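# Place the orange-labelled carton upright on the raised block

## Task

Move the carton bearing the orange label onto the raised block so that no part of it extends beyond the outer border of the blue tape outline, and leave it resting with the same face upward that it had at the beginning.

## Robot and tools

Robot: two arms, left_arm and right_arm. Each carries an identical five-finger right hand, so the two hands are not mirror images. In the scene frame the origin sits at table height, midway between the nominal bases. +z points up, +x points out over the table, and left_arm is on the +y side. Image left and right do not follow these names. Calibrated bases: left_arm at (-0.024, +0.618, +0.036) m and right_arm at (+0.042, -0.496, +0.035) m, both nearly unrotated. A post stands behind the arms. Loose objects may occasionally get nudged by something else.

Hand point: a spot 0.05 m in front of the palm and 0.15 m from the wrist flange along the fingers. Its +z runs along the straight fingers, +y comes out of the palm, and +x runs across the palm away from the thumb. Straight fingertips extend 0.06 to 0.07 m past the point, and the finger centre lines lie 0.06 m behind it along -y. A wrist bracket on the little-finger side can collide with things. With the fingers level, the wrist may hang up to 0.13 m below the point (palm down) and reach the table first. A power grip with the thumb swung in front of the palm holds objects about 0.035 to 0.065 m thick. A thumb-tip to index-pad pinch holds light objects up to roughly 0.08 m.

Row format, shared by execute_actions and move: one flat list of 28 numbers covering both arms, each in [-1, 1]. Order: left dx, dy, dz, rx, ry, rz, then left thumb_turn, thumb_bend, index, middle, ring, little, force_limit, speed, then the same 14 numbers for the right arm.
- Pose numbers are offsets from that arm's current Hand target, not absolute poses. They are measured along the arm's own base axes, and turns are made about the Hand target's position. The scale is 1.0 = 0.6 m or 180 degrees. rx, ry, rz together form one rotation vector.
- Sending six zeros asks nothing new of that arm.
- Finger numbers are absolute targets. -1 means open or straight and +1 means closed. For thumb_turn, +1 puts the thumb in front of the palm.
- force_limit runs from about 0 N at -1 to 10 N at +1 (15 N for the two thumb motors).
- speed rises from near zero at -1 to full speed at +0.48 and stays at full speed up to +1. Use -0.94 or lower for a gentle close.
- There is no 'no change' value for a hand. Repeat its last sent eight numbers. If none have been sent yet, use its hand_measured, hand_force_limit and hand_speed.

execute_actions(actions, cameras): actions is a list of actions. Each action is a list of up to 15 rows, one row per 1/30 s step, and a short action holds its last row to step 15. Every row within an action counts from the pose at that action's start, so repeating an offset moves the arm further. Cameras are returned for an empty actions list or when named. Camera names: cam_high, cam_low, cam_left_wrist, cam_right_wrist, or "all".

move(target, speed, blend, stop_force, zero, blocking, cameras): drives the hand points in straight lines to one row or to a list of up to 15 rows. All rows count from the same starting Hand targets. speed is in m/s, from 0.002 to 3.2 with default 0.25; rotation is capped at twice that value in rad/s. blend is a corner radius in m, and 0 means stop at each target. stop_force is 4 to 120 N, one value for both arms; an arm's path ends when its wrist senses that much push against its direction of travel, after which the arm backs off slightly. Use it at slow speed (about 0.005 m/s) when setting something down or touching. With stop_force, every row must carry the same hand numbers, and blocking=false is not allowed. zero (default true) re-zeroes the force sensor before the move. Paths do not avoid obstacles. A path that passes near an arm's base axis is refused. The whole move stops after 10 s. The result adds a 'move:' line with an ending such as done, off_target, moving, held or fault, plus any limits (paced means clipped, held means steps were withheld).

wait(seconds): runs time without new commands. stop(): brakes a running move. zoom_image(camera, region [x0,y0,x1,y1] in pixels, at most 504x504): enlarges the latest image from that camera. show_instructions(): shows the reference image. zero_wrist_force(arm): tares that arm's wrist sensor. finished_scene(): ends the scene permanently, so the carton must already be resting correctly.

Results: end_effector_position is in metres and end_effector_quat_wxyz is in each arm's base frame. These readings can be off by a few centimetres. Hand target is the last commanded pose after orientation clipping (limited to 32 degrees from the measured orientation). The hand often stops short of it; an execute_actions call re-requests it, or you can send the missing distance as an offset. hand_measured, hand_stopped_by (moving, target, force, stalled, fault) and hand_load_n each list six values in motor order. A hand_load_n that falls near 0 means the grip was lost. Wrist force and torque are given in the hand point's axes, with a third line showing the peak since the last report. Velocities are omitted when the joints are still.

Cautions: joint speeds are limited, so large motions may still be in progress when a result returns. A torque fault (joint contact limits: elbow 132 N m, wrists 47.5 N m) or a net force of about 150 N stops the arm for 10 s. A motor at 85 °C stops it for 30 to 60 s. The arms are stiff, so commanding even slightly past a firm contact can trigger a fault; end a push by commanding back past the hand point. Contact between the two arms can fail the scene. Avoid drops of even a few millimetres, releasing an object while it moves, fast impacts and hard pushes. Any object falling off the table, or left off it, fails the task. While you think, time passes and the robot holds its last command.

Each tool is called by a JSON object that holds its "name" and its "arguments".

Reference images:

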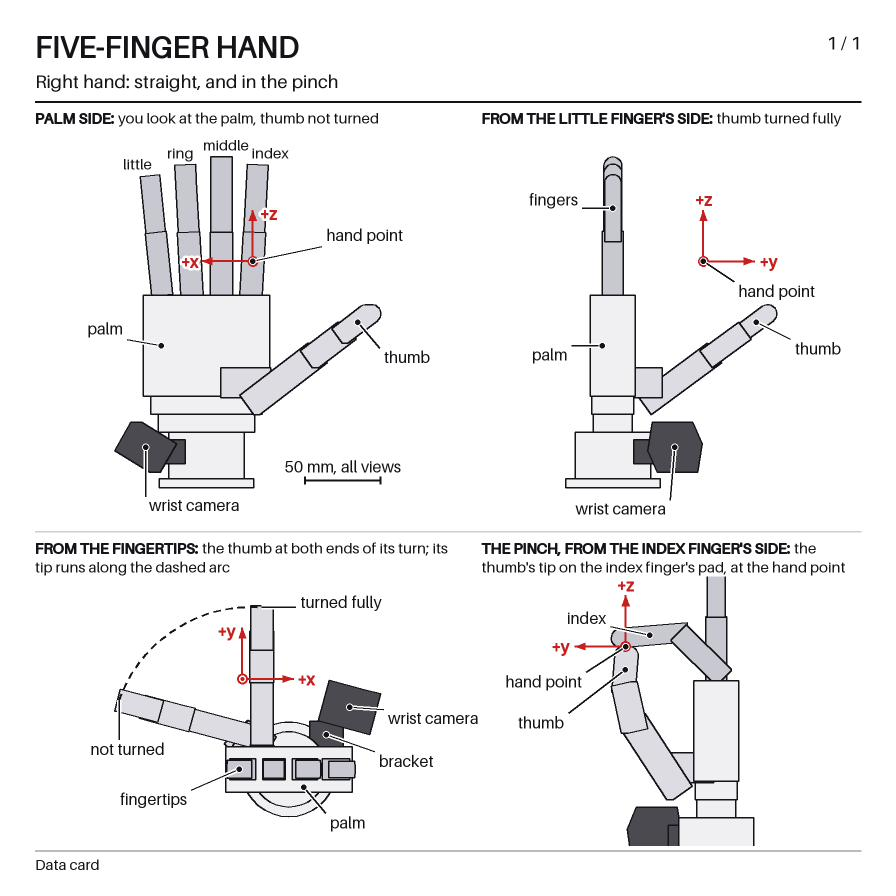

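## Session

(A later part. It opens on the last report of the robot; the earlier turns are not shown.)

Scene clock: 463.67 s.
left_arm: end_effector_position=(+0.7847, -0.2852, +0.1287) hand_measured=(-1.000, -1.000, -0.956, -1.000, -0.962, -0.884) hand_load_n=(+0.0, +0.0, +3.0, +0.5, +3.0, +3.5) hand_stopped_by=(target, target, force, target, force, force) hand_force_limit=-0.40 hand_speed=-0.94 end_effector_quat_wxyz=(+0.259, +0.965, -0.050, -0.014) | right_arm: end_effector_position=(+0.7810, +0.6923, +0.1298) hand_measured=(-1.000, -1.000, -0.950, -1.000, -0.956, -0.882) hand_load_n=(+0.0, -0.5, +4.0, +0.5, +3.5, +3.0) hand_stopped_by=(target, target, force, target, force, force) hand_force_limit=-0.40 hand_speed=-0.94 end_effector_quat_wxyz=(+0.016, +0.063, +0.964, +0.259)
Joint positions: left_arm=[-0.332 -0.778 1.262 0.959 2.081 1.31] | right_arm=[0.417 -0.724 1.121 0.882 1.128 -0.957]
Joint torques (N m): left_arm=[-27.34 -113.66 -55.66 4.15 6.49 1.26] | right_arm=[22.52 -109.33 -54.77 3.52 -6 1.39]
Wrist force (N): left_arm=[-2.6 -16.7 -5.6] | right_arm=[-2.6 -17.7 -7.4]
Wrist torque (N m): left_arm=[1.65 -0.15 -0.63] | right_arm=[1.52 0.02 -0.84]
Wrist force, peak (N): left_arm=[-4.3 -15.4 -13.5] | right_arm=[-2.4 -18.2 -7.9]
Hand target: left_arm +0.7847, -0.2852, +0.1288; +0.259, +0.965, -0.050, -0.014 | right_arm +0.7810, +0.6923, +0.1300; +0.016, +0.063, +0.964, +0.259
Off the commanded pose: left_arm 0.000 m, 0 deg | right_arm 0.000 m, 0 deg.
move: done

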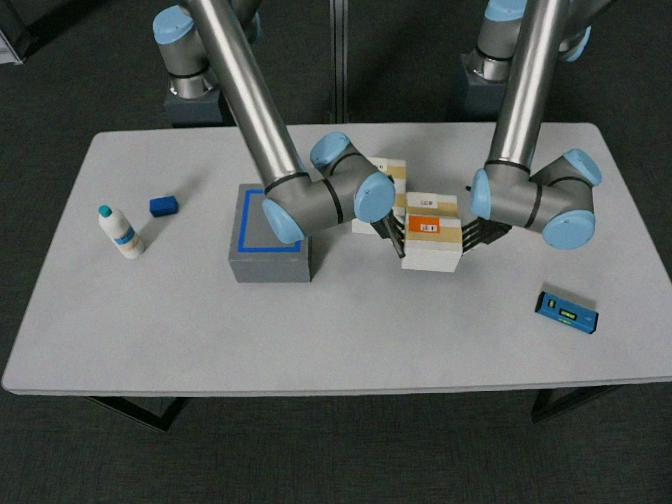

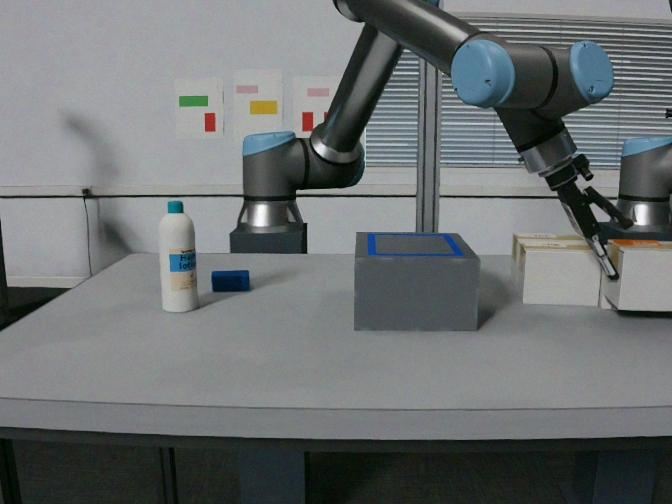

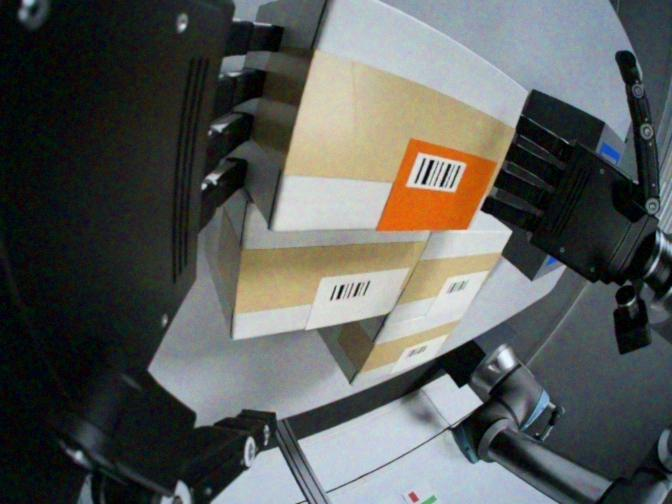

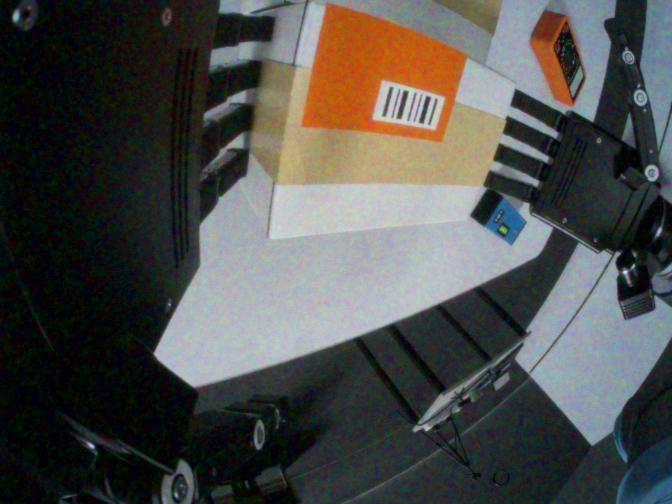

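{"name": "move", "arguments": {"target": [0, 0, 0.125, 0, 0, 0, -1,-1,-0.8,-1,-0.8,-0.75, -0.4, -0.94, 0, 0, 0.125, 0, 0, 0, -1,-1,-0.8,-1,-0.8,-0.75, -0.4, -0.94], "speed": 0.04}}

Scene clock: 472.23 s.
left_arm: end_effector_position=(+0.7847, -0.2852, +0.2036) hand_measured=(-1.000, -1.000, -0.956, -1.000, -0.962, -0.884) hand_load_n=(+0.0, +0.0, +3.0, +0.5, +3.5, +3.5) hand_stopped_by=(target, target, force, target, force, force) hand_force_limit=-0.40 hand_speed=-0.94 end_effector_quat_wxyz=(+0.259, +0.965, -0.050, -0.014) | right_arm: end_effector_position=(+0.7810, +0.6923, +0.2048) hand_measured=(-1.000, -1.000, -0.950, -1.000, -0.956, -0.882) hand_load_n=(+0.0, -0.5, +4.0, +0.5, +3.5, +3.5) hand_stopped_by=(target, target, force, target, force, force) hand_force_limit=-0.40 hand_speed=-0.94 end_effector_quat_wxyz=(+0.016, +0.063, +0.964, +0.259)
Joint positions: left_arm=[-0.332 -0.833 1.217 1.059 2.081 1.31] | right_arm=[0.417 -0.77 1.067 0.982 1.128 -0.957]
Joint torques (N m): left_arm=[-26.73 -113.08 -58.86 4.22 7.77 -1.63] | right_arm=[25.69 -110.2 -56.56 2.82 -7.32 0.45]
Wrist force (N): left_arm=[-3.4 -18.0 -6.6] | right_arm=[-2.6 -19.1 -8.4]
Wrist torque (N m): left_arm=[1.79 -0.11 -0.70] | right_arm=[1.65 -0.04 -0.86]
Wrist force, peak (N): left_arm=[-3.3 -18.3 -6.6] | right_arm=[-2.5 -19.5 -8.7]
Hand target: left_arm +0.7847, -0.2852, +0.2038; +0.259, +0.965, -0.050, -0.014 | right_arm +0.7810, +0.6923, +0.2050; +0.016, +0.063, +0.964, +0.259
Off the commanded pose: left_arm 0.000 m, 0 deg | right_arm 0.000 m, 0 deg.
move: done

{"name": "move", "arguments": {"target": [[0, 0, 0.075, 0, 0, 0, -1,-1,-0.8,-1,-0.8,-0.75, -0.4, -0.94, 0, 0, 0.075, 0, 0, 0, -1,-1,-0.8,-1,-0.8,-0.75, -0.4, -0.94],[-0.0313, -0.2003, 0.075, 0, 0, 0, -1,-1,-0.8,-1,-0.8,-0.75, -0.4, -0.94, -0.0362, -0.1995, 0.075, 0, 0, 0, -1,-1,-0.8,-1,-0.8,-0.75, -0.4, -0.94]], "speed": 0.05, "blend": [0.01, 0], "cameras": ["all"]}}

Scene clock: 496.63 s.
left_arm: end_effector_position=(+0.7659, -0.4053, +0.2488) hand_measured=(-1.000, -1.000, -0.956, -1.000, -0.962, -0.884) hand_load_n=(+0.0, +0.0, +3.0, +1.0, +3.5, +3.5) hand_stopped_by=(target, target, force, target, force, force) hand_force_limit=-0.40 hand_speed=-0.94 end_effector_quat_wxyz=(+0.259, +0.965, -0.050, -0.014) | right_arm: end_effector_position=(+0.7593, +0.5727, +0.2500) hand_measured=(-1.000, -1.000, -0.950, -1.000, -0.956, -0.882) hand_load_n=(+0.0, +0.0, +4.0, +0.5, +3.5, +3.5) hand_stopped_by=(target, target, force, target, force, force) hand_force_limit=-0.40 hand_speed=-0.94 end_effector_quat_wxyz=(+0.016, +0.063, +0.964, +0.259)
Joint positions: left_arm=[-0.475 -0.859 1.162 1.064 2.057 1.149] | right_arm=[0.29 -0.93 1.275 0.995 1.095 -1.093]
Joint torques (N m): left_arm=[-29.44 -88.33 -61.24 -1.21 3.98 -3.48] | right_arm=[-5.37 -97.85 -35.93 0.65 -9.76 -2.84]
Wrist force (N): left_arm=[-2.9 -17.1 -5.9] | right_arm=[-2.3 -18.7 -7.8]
Wrist torque (N m): left_arm=[1.76 -0.23 -0.63] | right_arm=[1.57 -0.11 -0.57]
Wrist force, peak (N): left_arm=[-3.7 -20.0 -7.9] | right_arm=[-2.8 -20.7 -9.8]
Hand target: left_arm +0.7659, -0.4054, +0.2488; +0.259, +0.965, -0.050, -0.014 | right_arm +0.7593, +0.5726, +0.2500; +0.016, +0.063, +0.964, +0.259
Off the commanded pose: left_arm 0.000 m, 0 deg | right_arm 0.000 m, 0 deg.
move: done

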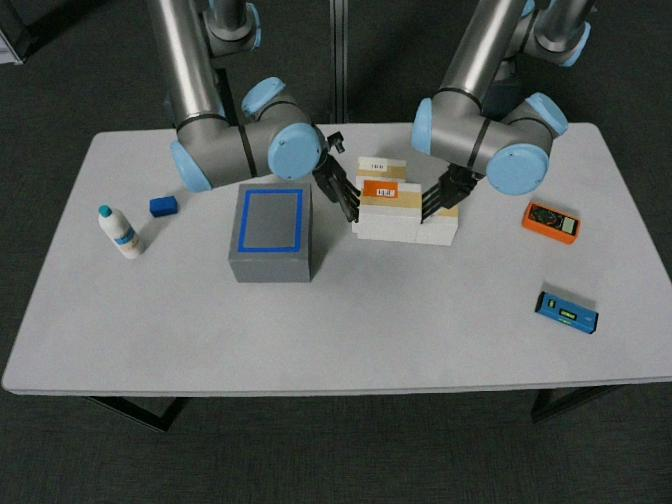

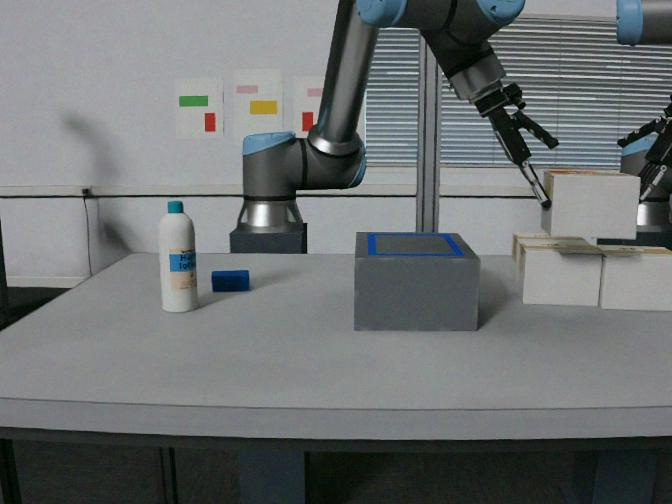

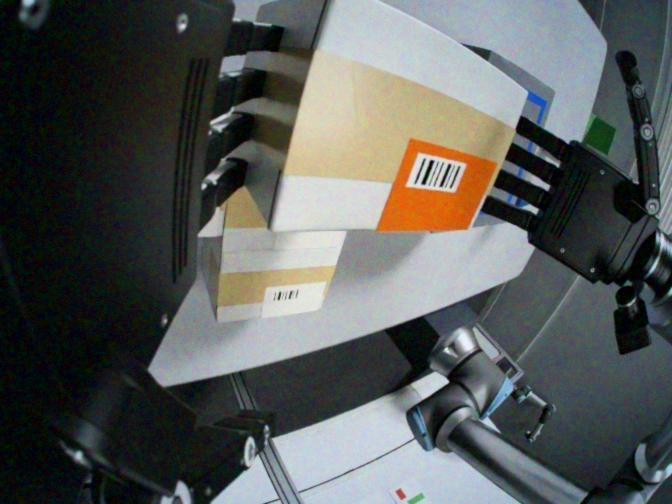

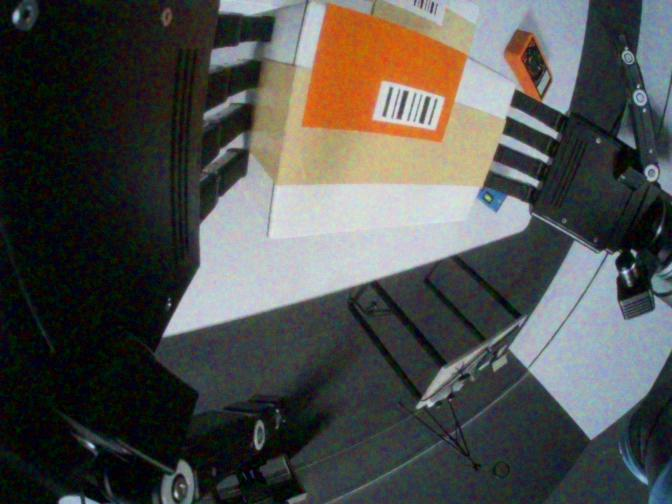

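{"name": "move", "arguments": {"target": [-0.0333, -0.2503, 0, 0, 0, 0, -1,-1,-0.8,-1,-0.8,-0.75, -0.4, -0.94, -0.0393, -0.2495, 0, 0, 0, 0, -1,-1,-0.8,-1,-0.8,-0.75, -0.4, -0.94], "speed": 0.06}}

Scene clock: 503.87 s.
left_arm: end_effector_position=(+0.7459, -0.5554, +0.2488) hand_measured=(-1.000, -1.000, -0.956, -1.000, -0.962, -0.884) hand_load_n=(+0.0, +0.0, +3.0, +0.5, +3.5, +3.5) hand_stopped_by=(target, target, force, target, force, force) hand_force_limit=-0.40 hand_speed=-0.94 end_effector_quat_wxyz=(+0.259, +0.965, -0.050, -0.014) | right_arm: end_effector_position=(+0.7357, +0.4230, +0.2500) hand_measured=(-1.000, -1.000, -0.950, -1.000, -0.956, -0.882) hand_load_n=(+0.0, +0.0, +4.0, +0.5, +3.5, +3.5) hand_stopped_by=(target, target, force, target, force, force) hand_force_limit=-0.40 hand_speed=-0.94 end_effector_quat_wxyz=(+0.016, +0.063, +0.964, +0.259)
Joint positions: left_arm=[-0.638 -0.808 1.056 1.039 2.017 0.972] | right_arm=[0.099 -1.05 1.495 0.997 1.061 -1.307]
Joint torques (N m): left_arm=[-28.6 -92.11 -62.92 1.65 2.8 -3.43] | right_arm=[-11.01 -85.64 -31.51 5.2 -10.05 -2.49]
Wrist force (N): left_arm=[-3.0 -16.7 -5.6] | right_arm=[-2.7 -17.7 -7.3]
Wrist torque (N m): left_arm=[1.63 -0.17 -0.61] | right_arm=[1.50 -0.02 -0.54]
Wrist force, peak (N): left_arm=[-3.0 -18.4 -6.4] | right_arm=[-2.8 -19.5 -8.4]
Hand target: left_arm +0.7459, -0.5556, +0.2488; +0.259, +0.965, -0.050, -0.014 | right_arm +0.7357, +0.4229, +0.2500; +0.016, +0.063, +0.964, +0.259
Off the commanded pose: left_arm 0.000 m, 0 deg | right_arm 0.000 m, 0 deg.
move: done

{"name": "move", "arguments": {"target": [-0.0333, -0.2503, 0, 0, 0, 0, -1,-1,-0.8,-1,-0.8,-0.75, -0.4, -0.94, -0.0393, -0.2495, 0, 0, 0, 0, -1,-1,-0.8,-1,-0.8,-0.75, -0.4, -0.94], "speed": 0.06, "cameras": ["all"]}}

{"name": "zoom_image", "arguments": {"camera": "cam_high", "region": [200, 140, 340, 290]}}

{"name": "zoom_image", "arguments": {"camera": "cam_low", "region": [300, 130, 520, 350]}}

Scene clock: 511.77 s.
left_arm: end_effector_position=(+0.7259, -0.7056, +0.2488) hand_measured=(-1.000, -1.000, -0.956, -1.000, -0.962, -0.884) hand_load_n=(+0.0, +0.0, +3.0, +0.5, +3.0, +3.5) hand_stopped_by=(target, target, force, target, force, force) hand_force_limit=-0.40 hand_speed=-0.94 end_effector_quat_wxyz=(+0.259, +0.965, -0.050, -0.014) | right_arm: end_effector_position=(+0.7121, +0.2733, +0.2500) hand_measured=(-1.000, -1.000, -0.950, -1.000, -0.956, -0.882) hand_load_n=(+0.0, -0.5, +4.0, +0.5, +3.5, +3.0) hand_stopped_by=(target, target, force, target, force, force) hand_force_limit=-0.40 hand_speed=-0.94 end_effector_quat_wxyz=(+0.016, +0.063, +0.964, +0.259)
Joint positions: left_arm=[-0.781 -0.702 0.852 1.075 1.973 0.823] | right_arm=[-0.125 -1.126 1.642 1.052 1.046 -1.564]
Joint torques (N m): left_arm=[-27.93 -102.05 -64.54 0.79 1.91 -3.54] | right_arm=[-6.96 -79.52 -26.16 6.95 -9.73 -2.72]
Wrist force (N): left_arm=[-3.1 -15.5 -4.9] | right_arm=[-2.4 -17.2 -7.3]
Wrist torque (N m): left_arm=[1.61 -0.17 -0.59] | right_arm=[1.43 -0.03 -0.55]
Wrist force, peak (N): left_arm=[-2.7 -17.1 -6.0] | right_arm=[-2.5 -18.5 -8.2]
Hand target: left_arm +0.7259, -0.7058, +0.2488; +0.259, +0.965, -0.050, -0.014 | right_arm +0.7121, +0.2732, +0.2500; +0.016, +0.063, +0.964, +0.259
Off the commanded pose: left_arm 0.000 m, 0 deg | right_arm 0.000 m, 0 deg.
move: done

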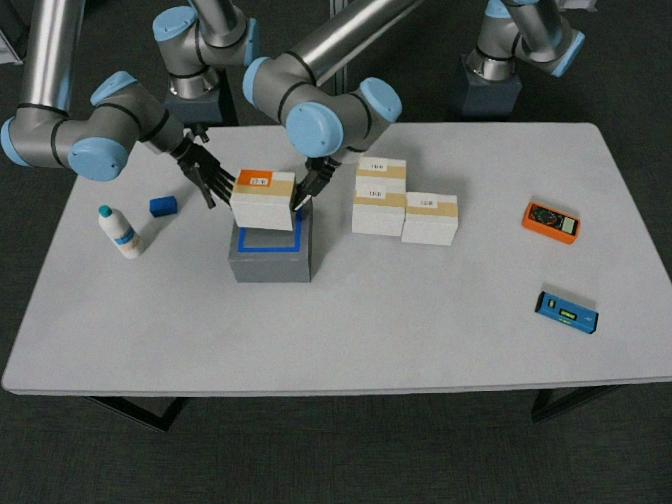

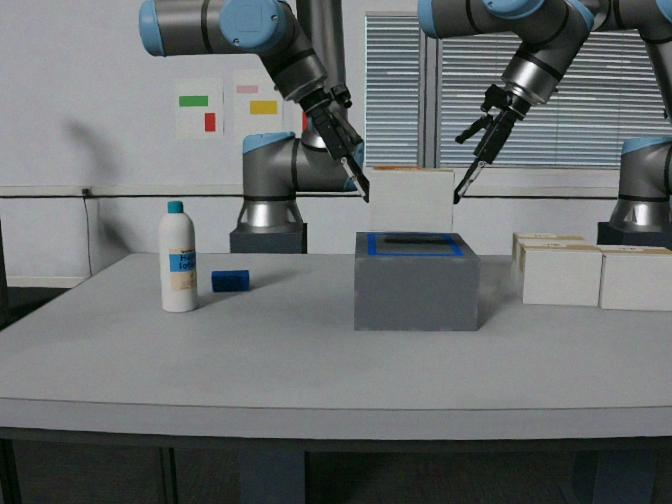

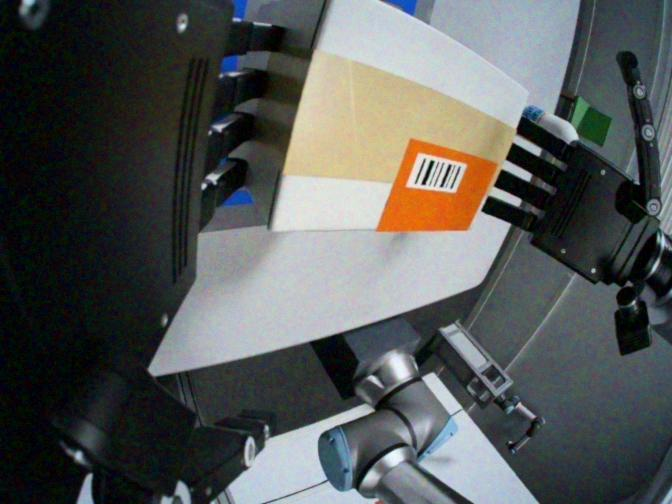

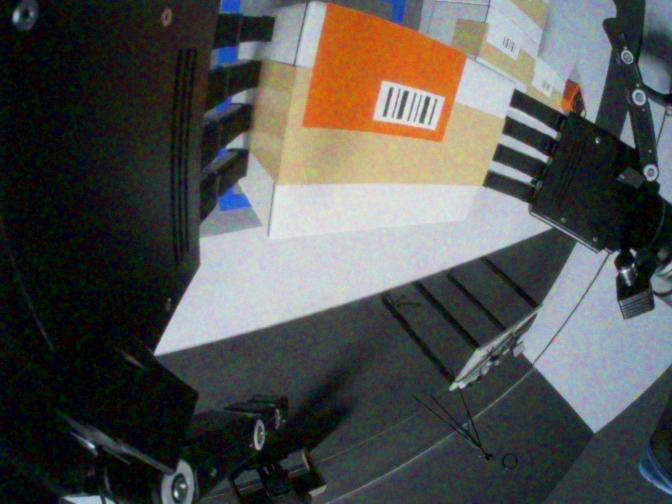

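Scaled by 3.360.

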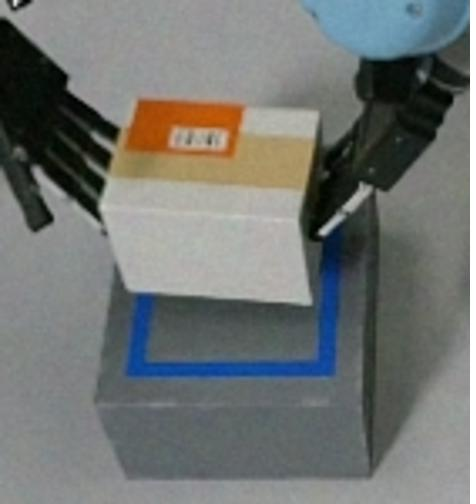

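Scaled by 2.291.

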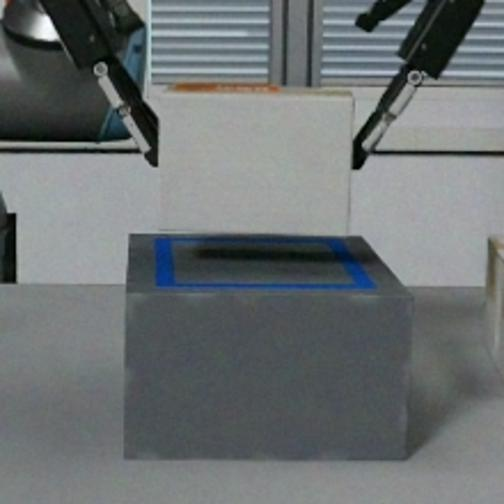

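{"name": "move", "arguments": {"target": [-0.0035, -0.0018, 0, 0, 0, 0.0115, -1,-1,-0.8,-1,-0.8,-0.75, -0.4, -0.94, 0.0035, 0.0017, 0, 0, 0, 0.0115, -1,-1,-0.8,-1,-0.8,-0.75, -0.4, -0.94], "speed": 0.02}}

Scene clock: 527.30 s.
left_arm: end_effector_position=(+0.7238, -0.7068, +0.2488) hand_measured=(-1.000, -1.000, -0.956, -1.000, -0.962, -0.884) hand_load_n=(+0.0, +0.0, +3.0, +0.5, +3.0, +3.5) hand_stopped_by=(target, target, force, target, force, force) hand_force_limit=-0.40 hand_speed=-0.94 end_effector_quat_wxyz=(+0.259, +0.965, -0.033, -0.010) | right_arm: end_effector_position=(+0.7142, +0.2742, +0.2500) hand_measured=(-1.000, -1.000, -0.950, -1.000, -0.956, -0.882) hand_load_n=(+0.0, +0.0, +3.5, +0.5, +3.5, +3.0) hand_stopped_by=(target, target, force, target, force, force) hand_force_limit=-0.40 hand_speed=-0.94 end_effector_quat_wxyz=(+0.012, +0.046, +0.965, +0.259)
Joint positions: left_arm=[-0.787 -0.72 0.881 1.047 1.958 0.78] | right_arm=[-0.125 -1.111 1.625 1.075 1.046 -1.606]
Joint torques (N m): left_arm=[-28.32 -120.38 -35.27 -3.51 1.49 -3.75] | right_arm=[32.52 -55.26 -44.36 7.39 -2.69 -3.18]
Wrist force (N): left_arm=[-2.5 -14.7 -4.9] | right_arm=[-2.3 -16.9 -7.3]
Wrist torque (N m): left_arm=[1.67 -0.18 -0.54] | right_arm=[1.38 -0.02 -0.54]
Wrist force, peak (N): left_arm=[-3.5 -16.9 -6.3] | right_arm=[-2.7 -18.3 -8.2]
Hand target: left_arm +0.7238, -0.7068, +0.2488; +0.259, +0.965, -0.033, -0.010 | right_arm +0.7142, +0.2742, +0.2500; +0.012, +0.046, +0.965, +0.259
Off the commanded pose: left_arm 0.000 m, 0 deg | right_arm 0.000 m, 0 deg.
move: done

{"name": "move", "arguments": {"target": [-0.0068, -0.0044, 0, 0, 0, 0.023, -1,-1,-0.8,-1,-0.8,-0.75, -0.4, -0.94, 0.0069, 0.0037, 0, 0, 0, 0.023, -1,-1,-0.8,-1,-0.8,-0.75, -0.4, -0.94], "speed": 0.02, "cameras": ["all"]}}

{"name": "zoom_image", "arguments": {"camera": "cam_high", "region": [200, 140, 340, 290]}}

{"name": "zoom_image", "arguments": {"camera": "cam_low", "region": [300, 130, 520, 350]}}

Scene clock: 533.87 s.
left_arm: end_effector_position=(+0.7197, -0.7095, +0.2488) hand_measured=(-1.000, -1.000, -0.956, -1.000, -0.962, -0.884) hand_load_n=(+0.0, +0.0, +3.0, +0.5, +3.5, +3.5) hand_stopped_by=(target, target, force, target, force, force) hand_force_limit=-0.40 hand_speed=-0.94 end_effector_quat_wxyz=(+0.259, +0.966, +0.002, +0.000) | right_arm: end_effector_position=(+0.7184, +0.2764, +0.2500) hand_measured=(-1.000, -1.000, -0.950, -1.000, -0.956, -0.882) hand_load_n=(+0.0, +0.0, +4.0, +0.5, +3.5, +3.0) hand_stopped_by=(target, target, force, target, force, force) hand_force_limit=-0.40 hand_speed=-0.94 end_effector_quat_wxyz=(+0.002, +0.011, +0.966, +0.259)
Joint positions: left_arm=[-0.801 -0.753 0.936 0.994 1.927 0.694] | right_arm=[-0.123 -1.082 1.59 1.122 1.049 -1.687]
Joint torques (N m): left_arm=[-27.6 -119.37 -36.42 -4.5 1.34 -3.51] | right_arm=[36.39 -57.06 -42.75 7.71 -3.49 -2.63]
Wrist force (N): left_arm=[-3.0 -17.2 -5.8] | right_arm=[-2.8 -18.8 -8.2]
Wrist torque (N m): left_arm=[1.68 -0.12 -0.64] | right_arm=[1.49 0.04 -0.59]
Wrist force, peak (N): left_arm=[-2.8 -17.7 -6.0] | right_arm=[-2.6 -19.0 -8.3]
Hand target: left_arm +0.7197, -0.7095, +0.2488; +0.259, +0.966, +0.002, +0.000 | right_arm +0.7184, +0.2764, +0.2500; +0.002, +0.011, +0.966, +0.259
Off the commanded pose: left_arm 0.000 m, 0 deg | right_arm 0.000 m, 0 deg.
move: done

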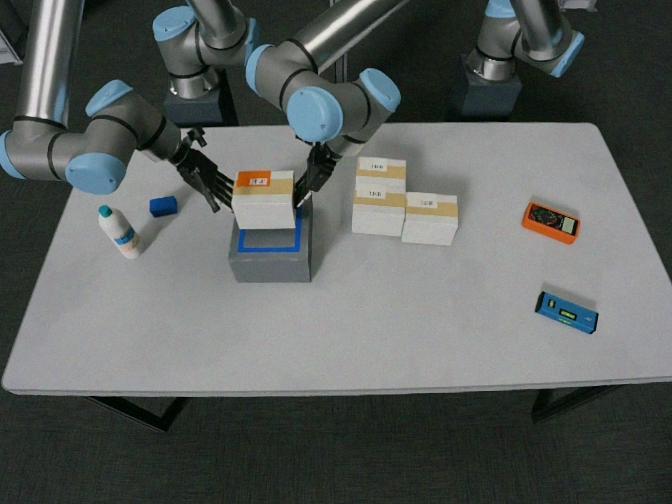

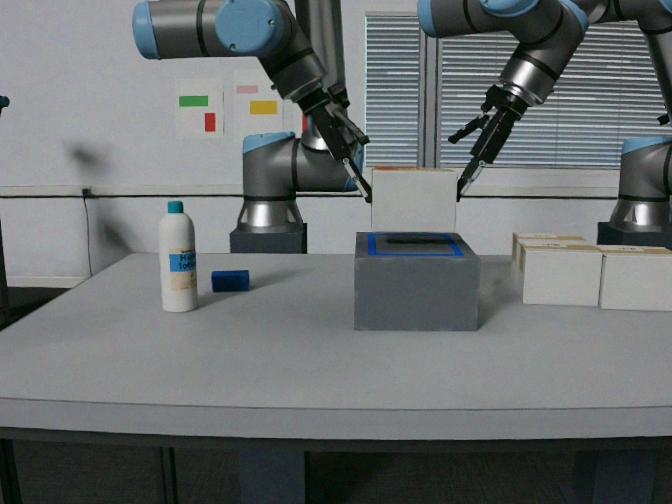

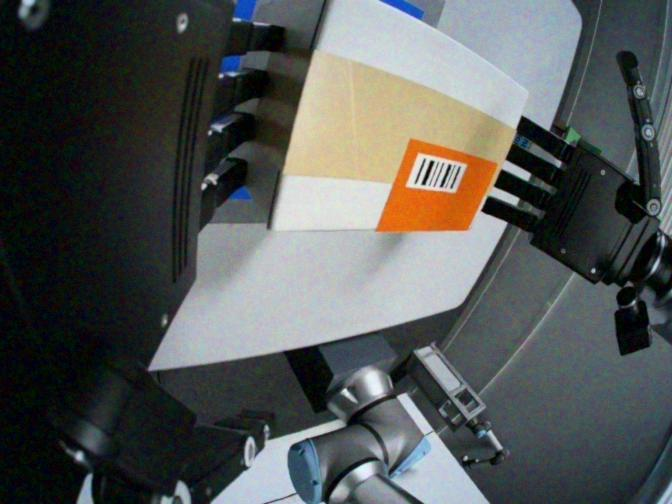

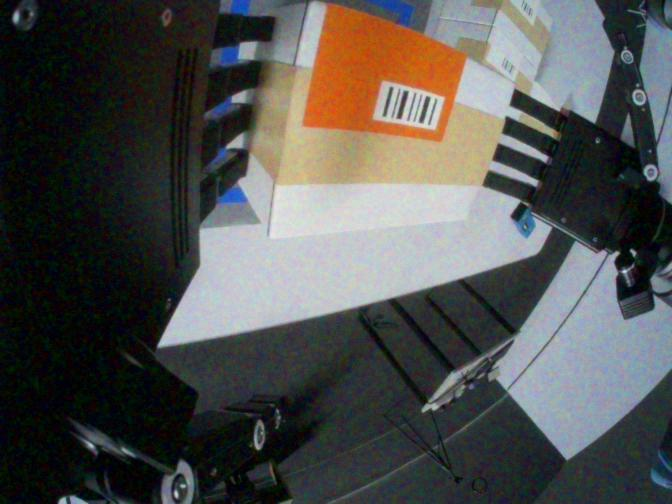

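Scaled by 3.360.

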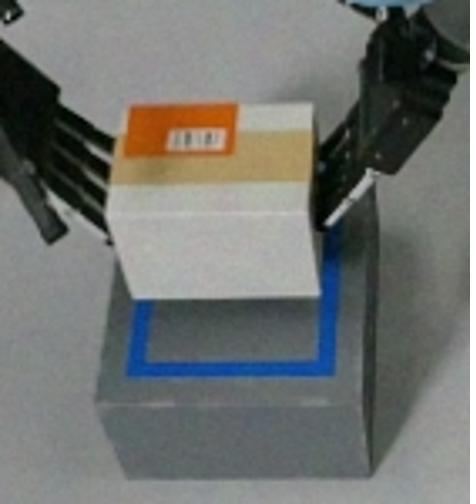

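Scaled by 2.291.

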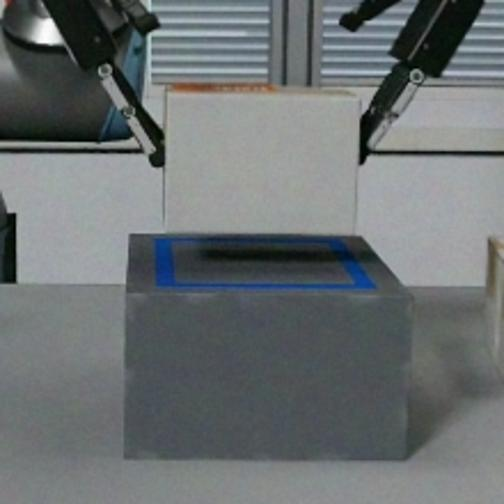

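{"name": "move", "arguments": {"target": [0, 0, -0.05, 0, 0, 0, -1,-1,-0.8,-1,-0.8,-0.75, -0.4, -0.94, 0, 0, -0.05, 0, 0, 0, -1,-1,-0.8,-1,-0.8,-0.75, -0.4, -0.94], "speed": 0.03, "cameras": ["all"]}}

{"name": "zoom_image", "arguments": {"camera": "cam_high", "region": [200, 140, 340, 290]}}

{"name": "zoom_image", "arguments": {"camera": "cam_low", "region": [300, 130, 520, 350]}}

Scene clock: 542.50 s.
left_arm: end_effector_position=(+0.7197, -0.7095, +0.2192) hand_measured=(-1.000, -1.000, -0.956, -1.000, -0.962, -0.884) hand_load_n=(+0.0, +0.0, +2.5, +0.0, +2.0, +2.5) hand_stopped_by=(target, target, force, target, force, force) hand_force_limit=-0.40 hand_speed=-0.94 end_effector_quat_wxyz=(+0.259, +0.966, +0.002, +0.000) | right_arm: end_effector_position=(+0.7184, +0.2764, +0.2202) hand_measured=(-1.000, -1.000, -0.950, -1.000, -0.956, -0.882) hand_load_n=(+0.0, +0.0, +4.5, +1.0, +4.0, +3.5) hand_stopped_by=(target, target, force, target, force, force) hand_force_limit=-0.40 hand_speed=-0.94 end_effector_quat_wxyz=(+0.002, +0.011, +0.966, +0.259)
Joint positions: left_arm=[-0.801 -0.742 0.968 0.951 1.927 0.694] | right_arm=[-0.123 -1.058 1.611 1.077 1.049 -1.687]
Joint torques (N m): left_arm=[-23.65 -85.75 -28.76 -5.01 1.59 -0.6] | right_arm=[33.17 -54.63 -23.22 4.16 -4.93 -1.94]
Wrist force (N): left_arm=[-5.4 -10.5 -17.0] | right_arm=[-1.9 -22.5 -13.6]
Wrist torque (N m): left_arm=[1.91 0.04 -0.61] | right_arm=[2.02 0.18 -0.65]
Wrist force, peak (N): left_arm=[-5.4 -10.5 -17.0] | right_arm=[-1.9 -22.5 -13.6]
Hand target: left_arm +0.7197, -0.7095, +0.2188; +0.259, +0.966, +0.002, +0.000 | right_arm +0.7184, +0.2764, +0.2200; +0.002, +0.011, +0.966, +0.259
Off the commanded pose: left_arm 0.000 m, 0 deg | right_arm 0.000 m, 0 deg.
move: done

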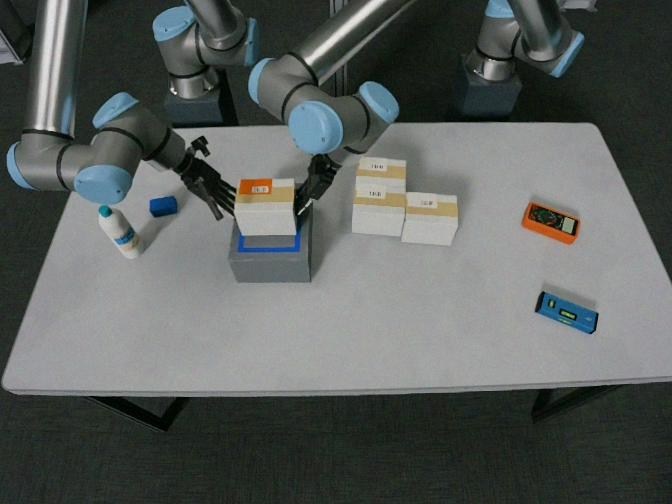

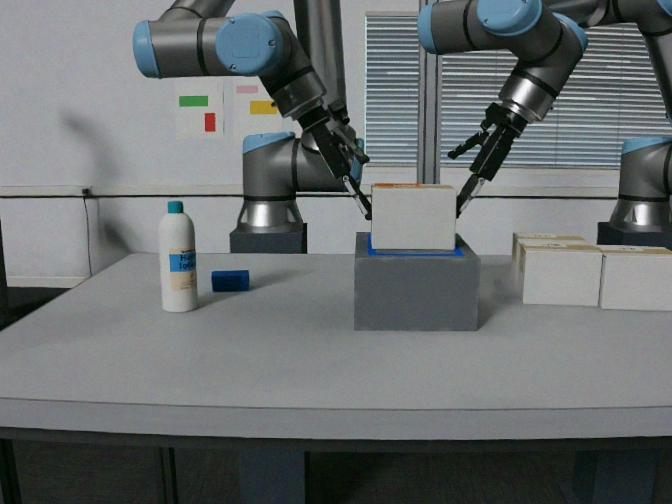

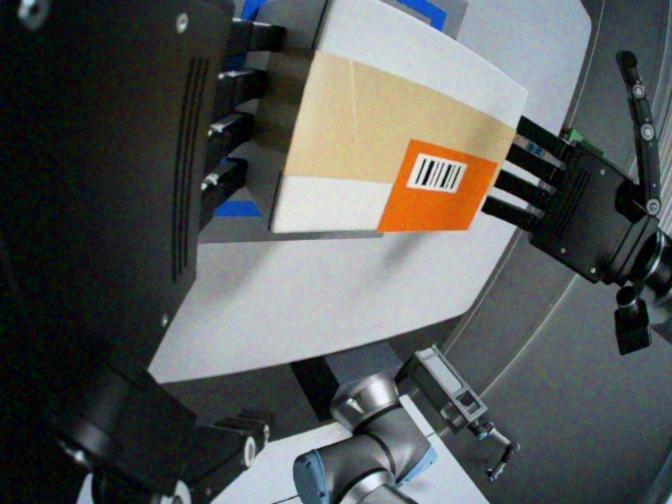

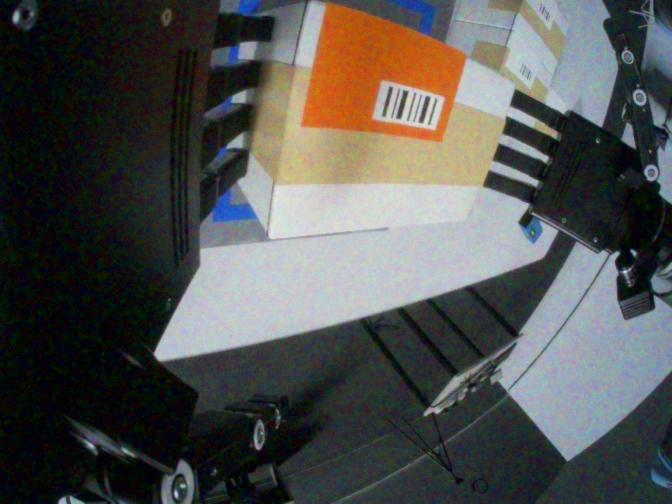

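Scaled by 3.360.

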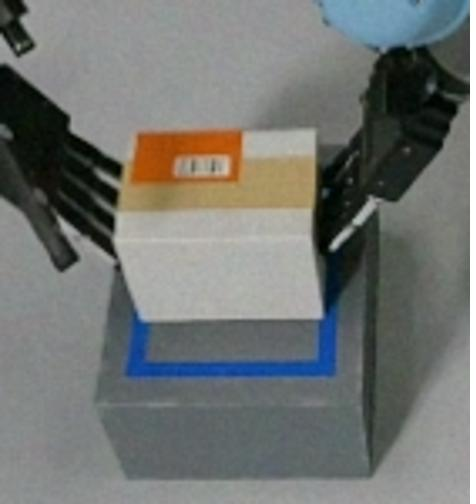

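Scaled by 2.291.

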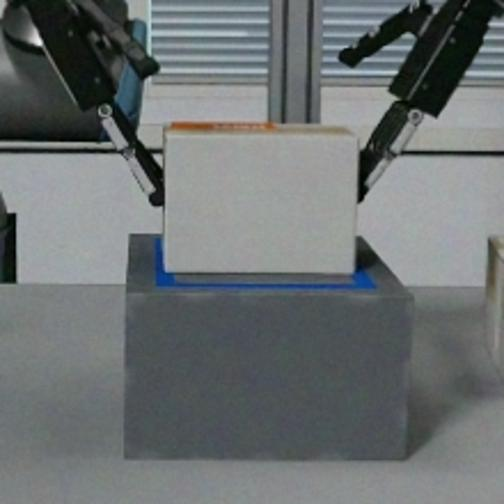

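{"name": "move", "arguments": {"target": [[0, 0.0067, 0.0015, 0, 0, 0, -1,-1,-0.8,-1,-0.8,-0.75, -0.4, -0.94, 0, -0.0067, 0, 0, 0, 0, -1,-1,-0.8,-1,-0.8,-0.75, -0.4, -0.94],[0, 0.08, 0.003, 0, 0, 0, -1,-1,-0.8,-1,-0.8,-0.75, -0.4, -0.94, 0, -0.08, 0.003, 0, 0, 0, -1,-1,-0.8,-1,-0.8,-0.75, -0.4, -0.94]], "speed": [0.006, 0.05], "blend": [0.001, 0], "cameras": ["all"]}}

{"name": "zoom_image", "arguments": {"camera": "cam_high", "region": [200, 140, 340, 290]}}

{"name": "zoom_image", "arguments": {"camera": "cam_low", "region": [300, 130, 520, 350]}}

Scene clock: 556.03 s.
left_arm: end_effector_position=(+0.7197, -0.6617, +0.2206) hand_measured=(-1.000, -1.000, -0.956, -1.000, -0.962, -0.882) hand_load_n=(+0.0, +0.0, +0.0, +0.0, +0.0, +0.0) hand_stopped_by=(target, target, force, target, force, force) hand_force_limit=-0.40 hand_speed=-0.94 end_effector_quat_wxyz=(+0.259, +0.966, +0.002, +0.000) | right_arm: end_effector_position=(+0.7184, +0.2286, +0.2218) hand_measured=(-1.000, -1.000, -0.950, -1.000, -0.956, -0.882) hand_load_n=(+0.0, +0.0, +0.0, +0.0, +0.0, +0.0) hand_stopped_by=(target, target, force, target, force, force) hand_force_limit=-0.40 hand_speed=-0.94 end_effector_quat_wxyz=(+0.002, +0.011, +0.966, +0.259)
Joint positions: left_arm=[-0.762 -0.791 1.056 0.925 1.941 0.732] | right_arm=[-0.194 -1.062 1.625 1.108 1.055 -1.768]
Joint torques (N m): left_arm=[16.86 -115.62 -25.92 1.02 3.13 3.88] | right_arm=[-22.99 -80.28 -24.83 6.09 2.17 -2.72]
Wrist force (N): left_arm=[-0.2 2.0 0.8] | right_arm=[0.0 -0.1 -0.7]
Wrist torque (N m): left_arm=[0.29 -0.11 -0.15] | right_arm=[-0.10 0.04 0.01]
Wrist force, peak (N): left_arm=[-3.1 -9.5 -24.0] | right_arm=[-2.6 -23.5 -17.1]
Hand target: left_arm +0.7197, -0.6615, +0.2206; +0.259, +0.966, +0.002, +0.000 | right_arm +0.7184, +0.2284, +0.2218; +0.002, +0.011, +0.966, +0.259
Off the commanded pose: left_arm 0.000 m, 0 deg | right_arm 0.000 m, 0 deg.
move: done

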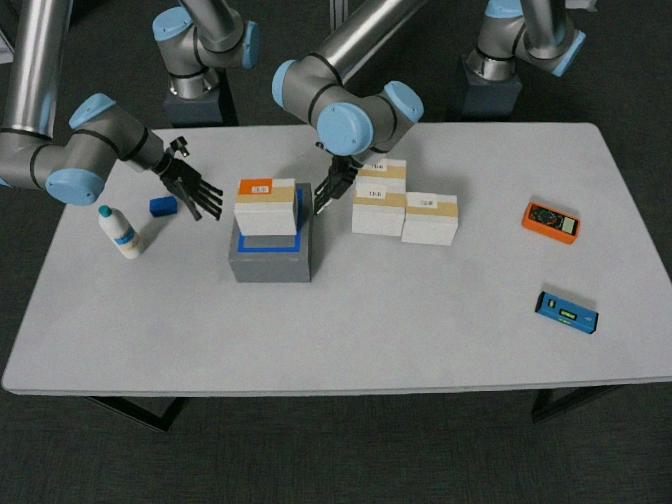

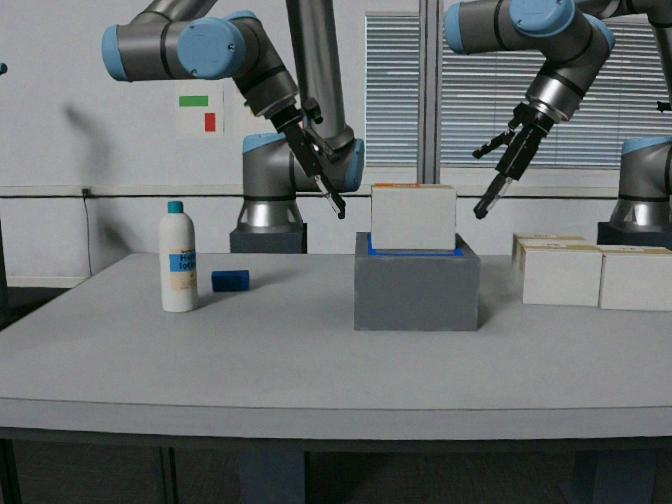

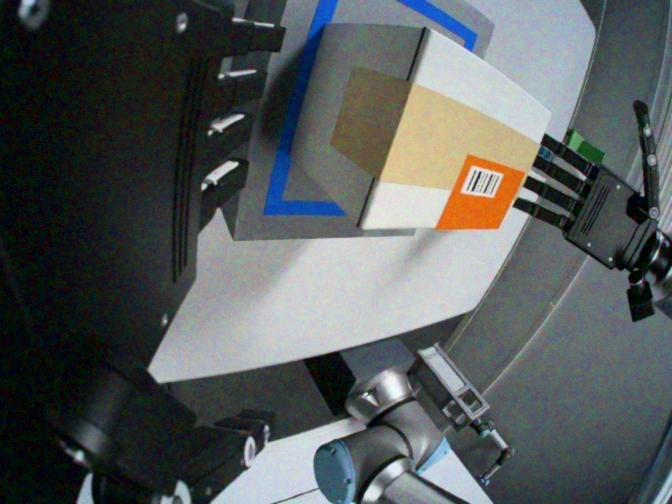

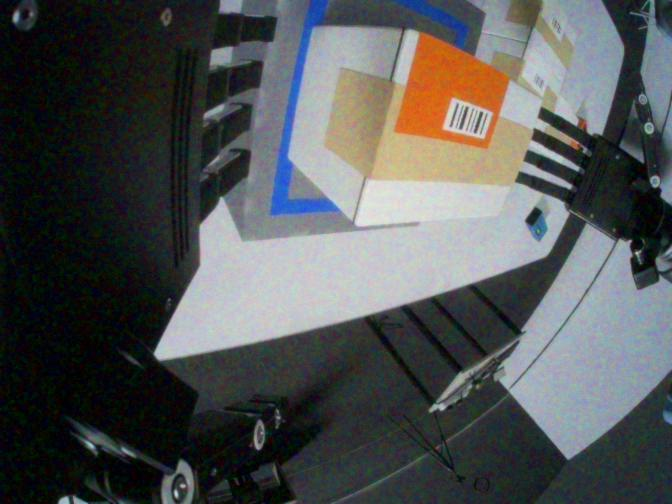

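Scaled by 3.360.

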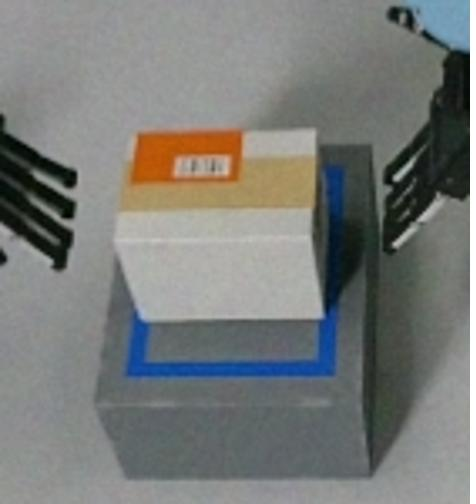

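Scaled by 2.291.

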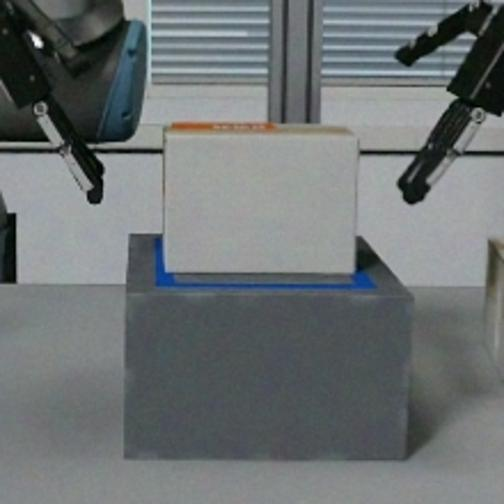

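{"name": "zoom_image", "arguments": {"camera": "cam_right_wrist", "region": [230, 0, 480, 250]}}

{"name": "zoom_image", "arguments": {"camera": "cam_left_wrist", "region": [230, 0, 480, 250]}}

Scaled by 2.016 from the camera's image (finer frame: 960x720).

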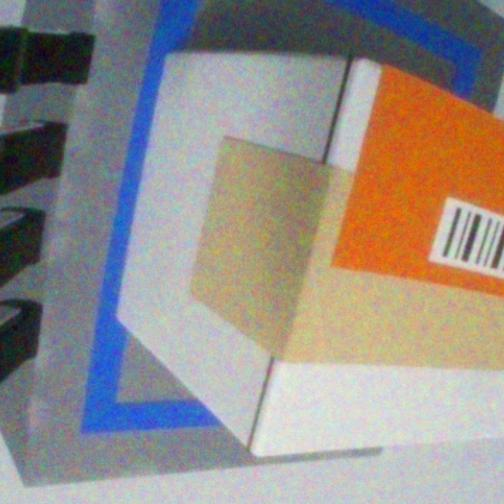

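Scaled by 2.016 from the camera's image (finer frame: 960x720).

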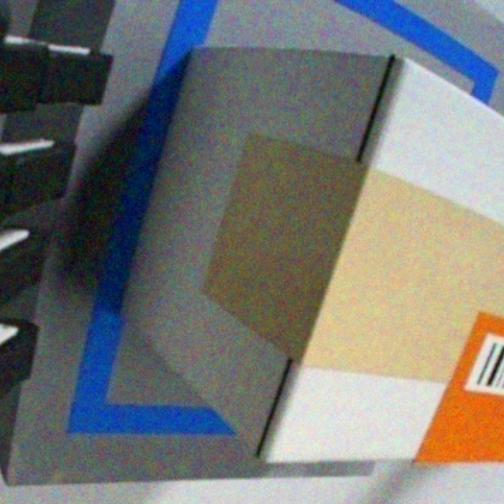

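{"name": "finished_scene", "arguments": {}}

The scene is finished: the task was done.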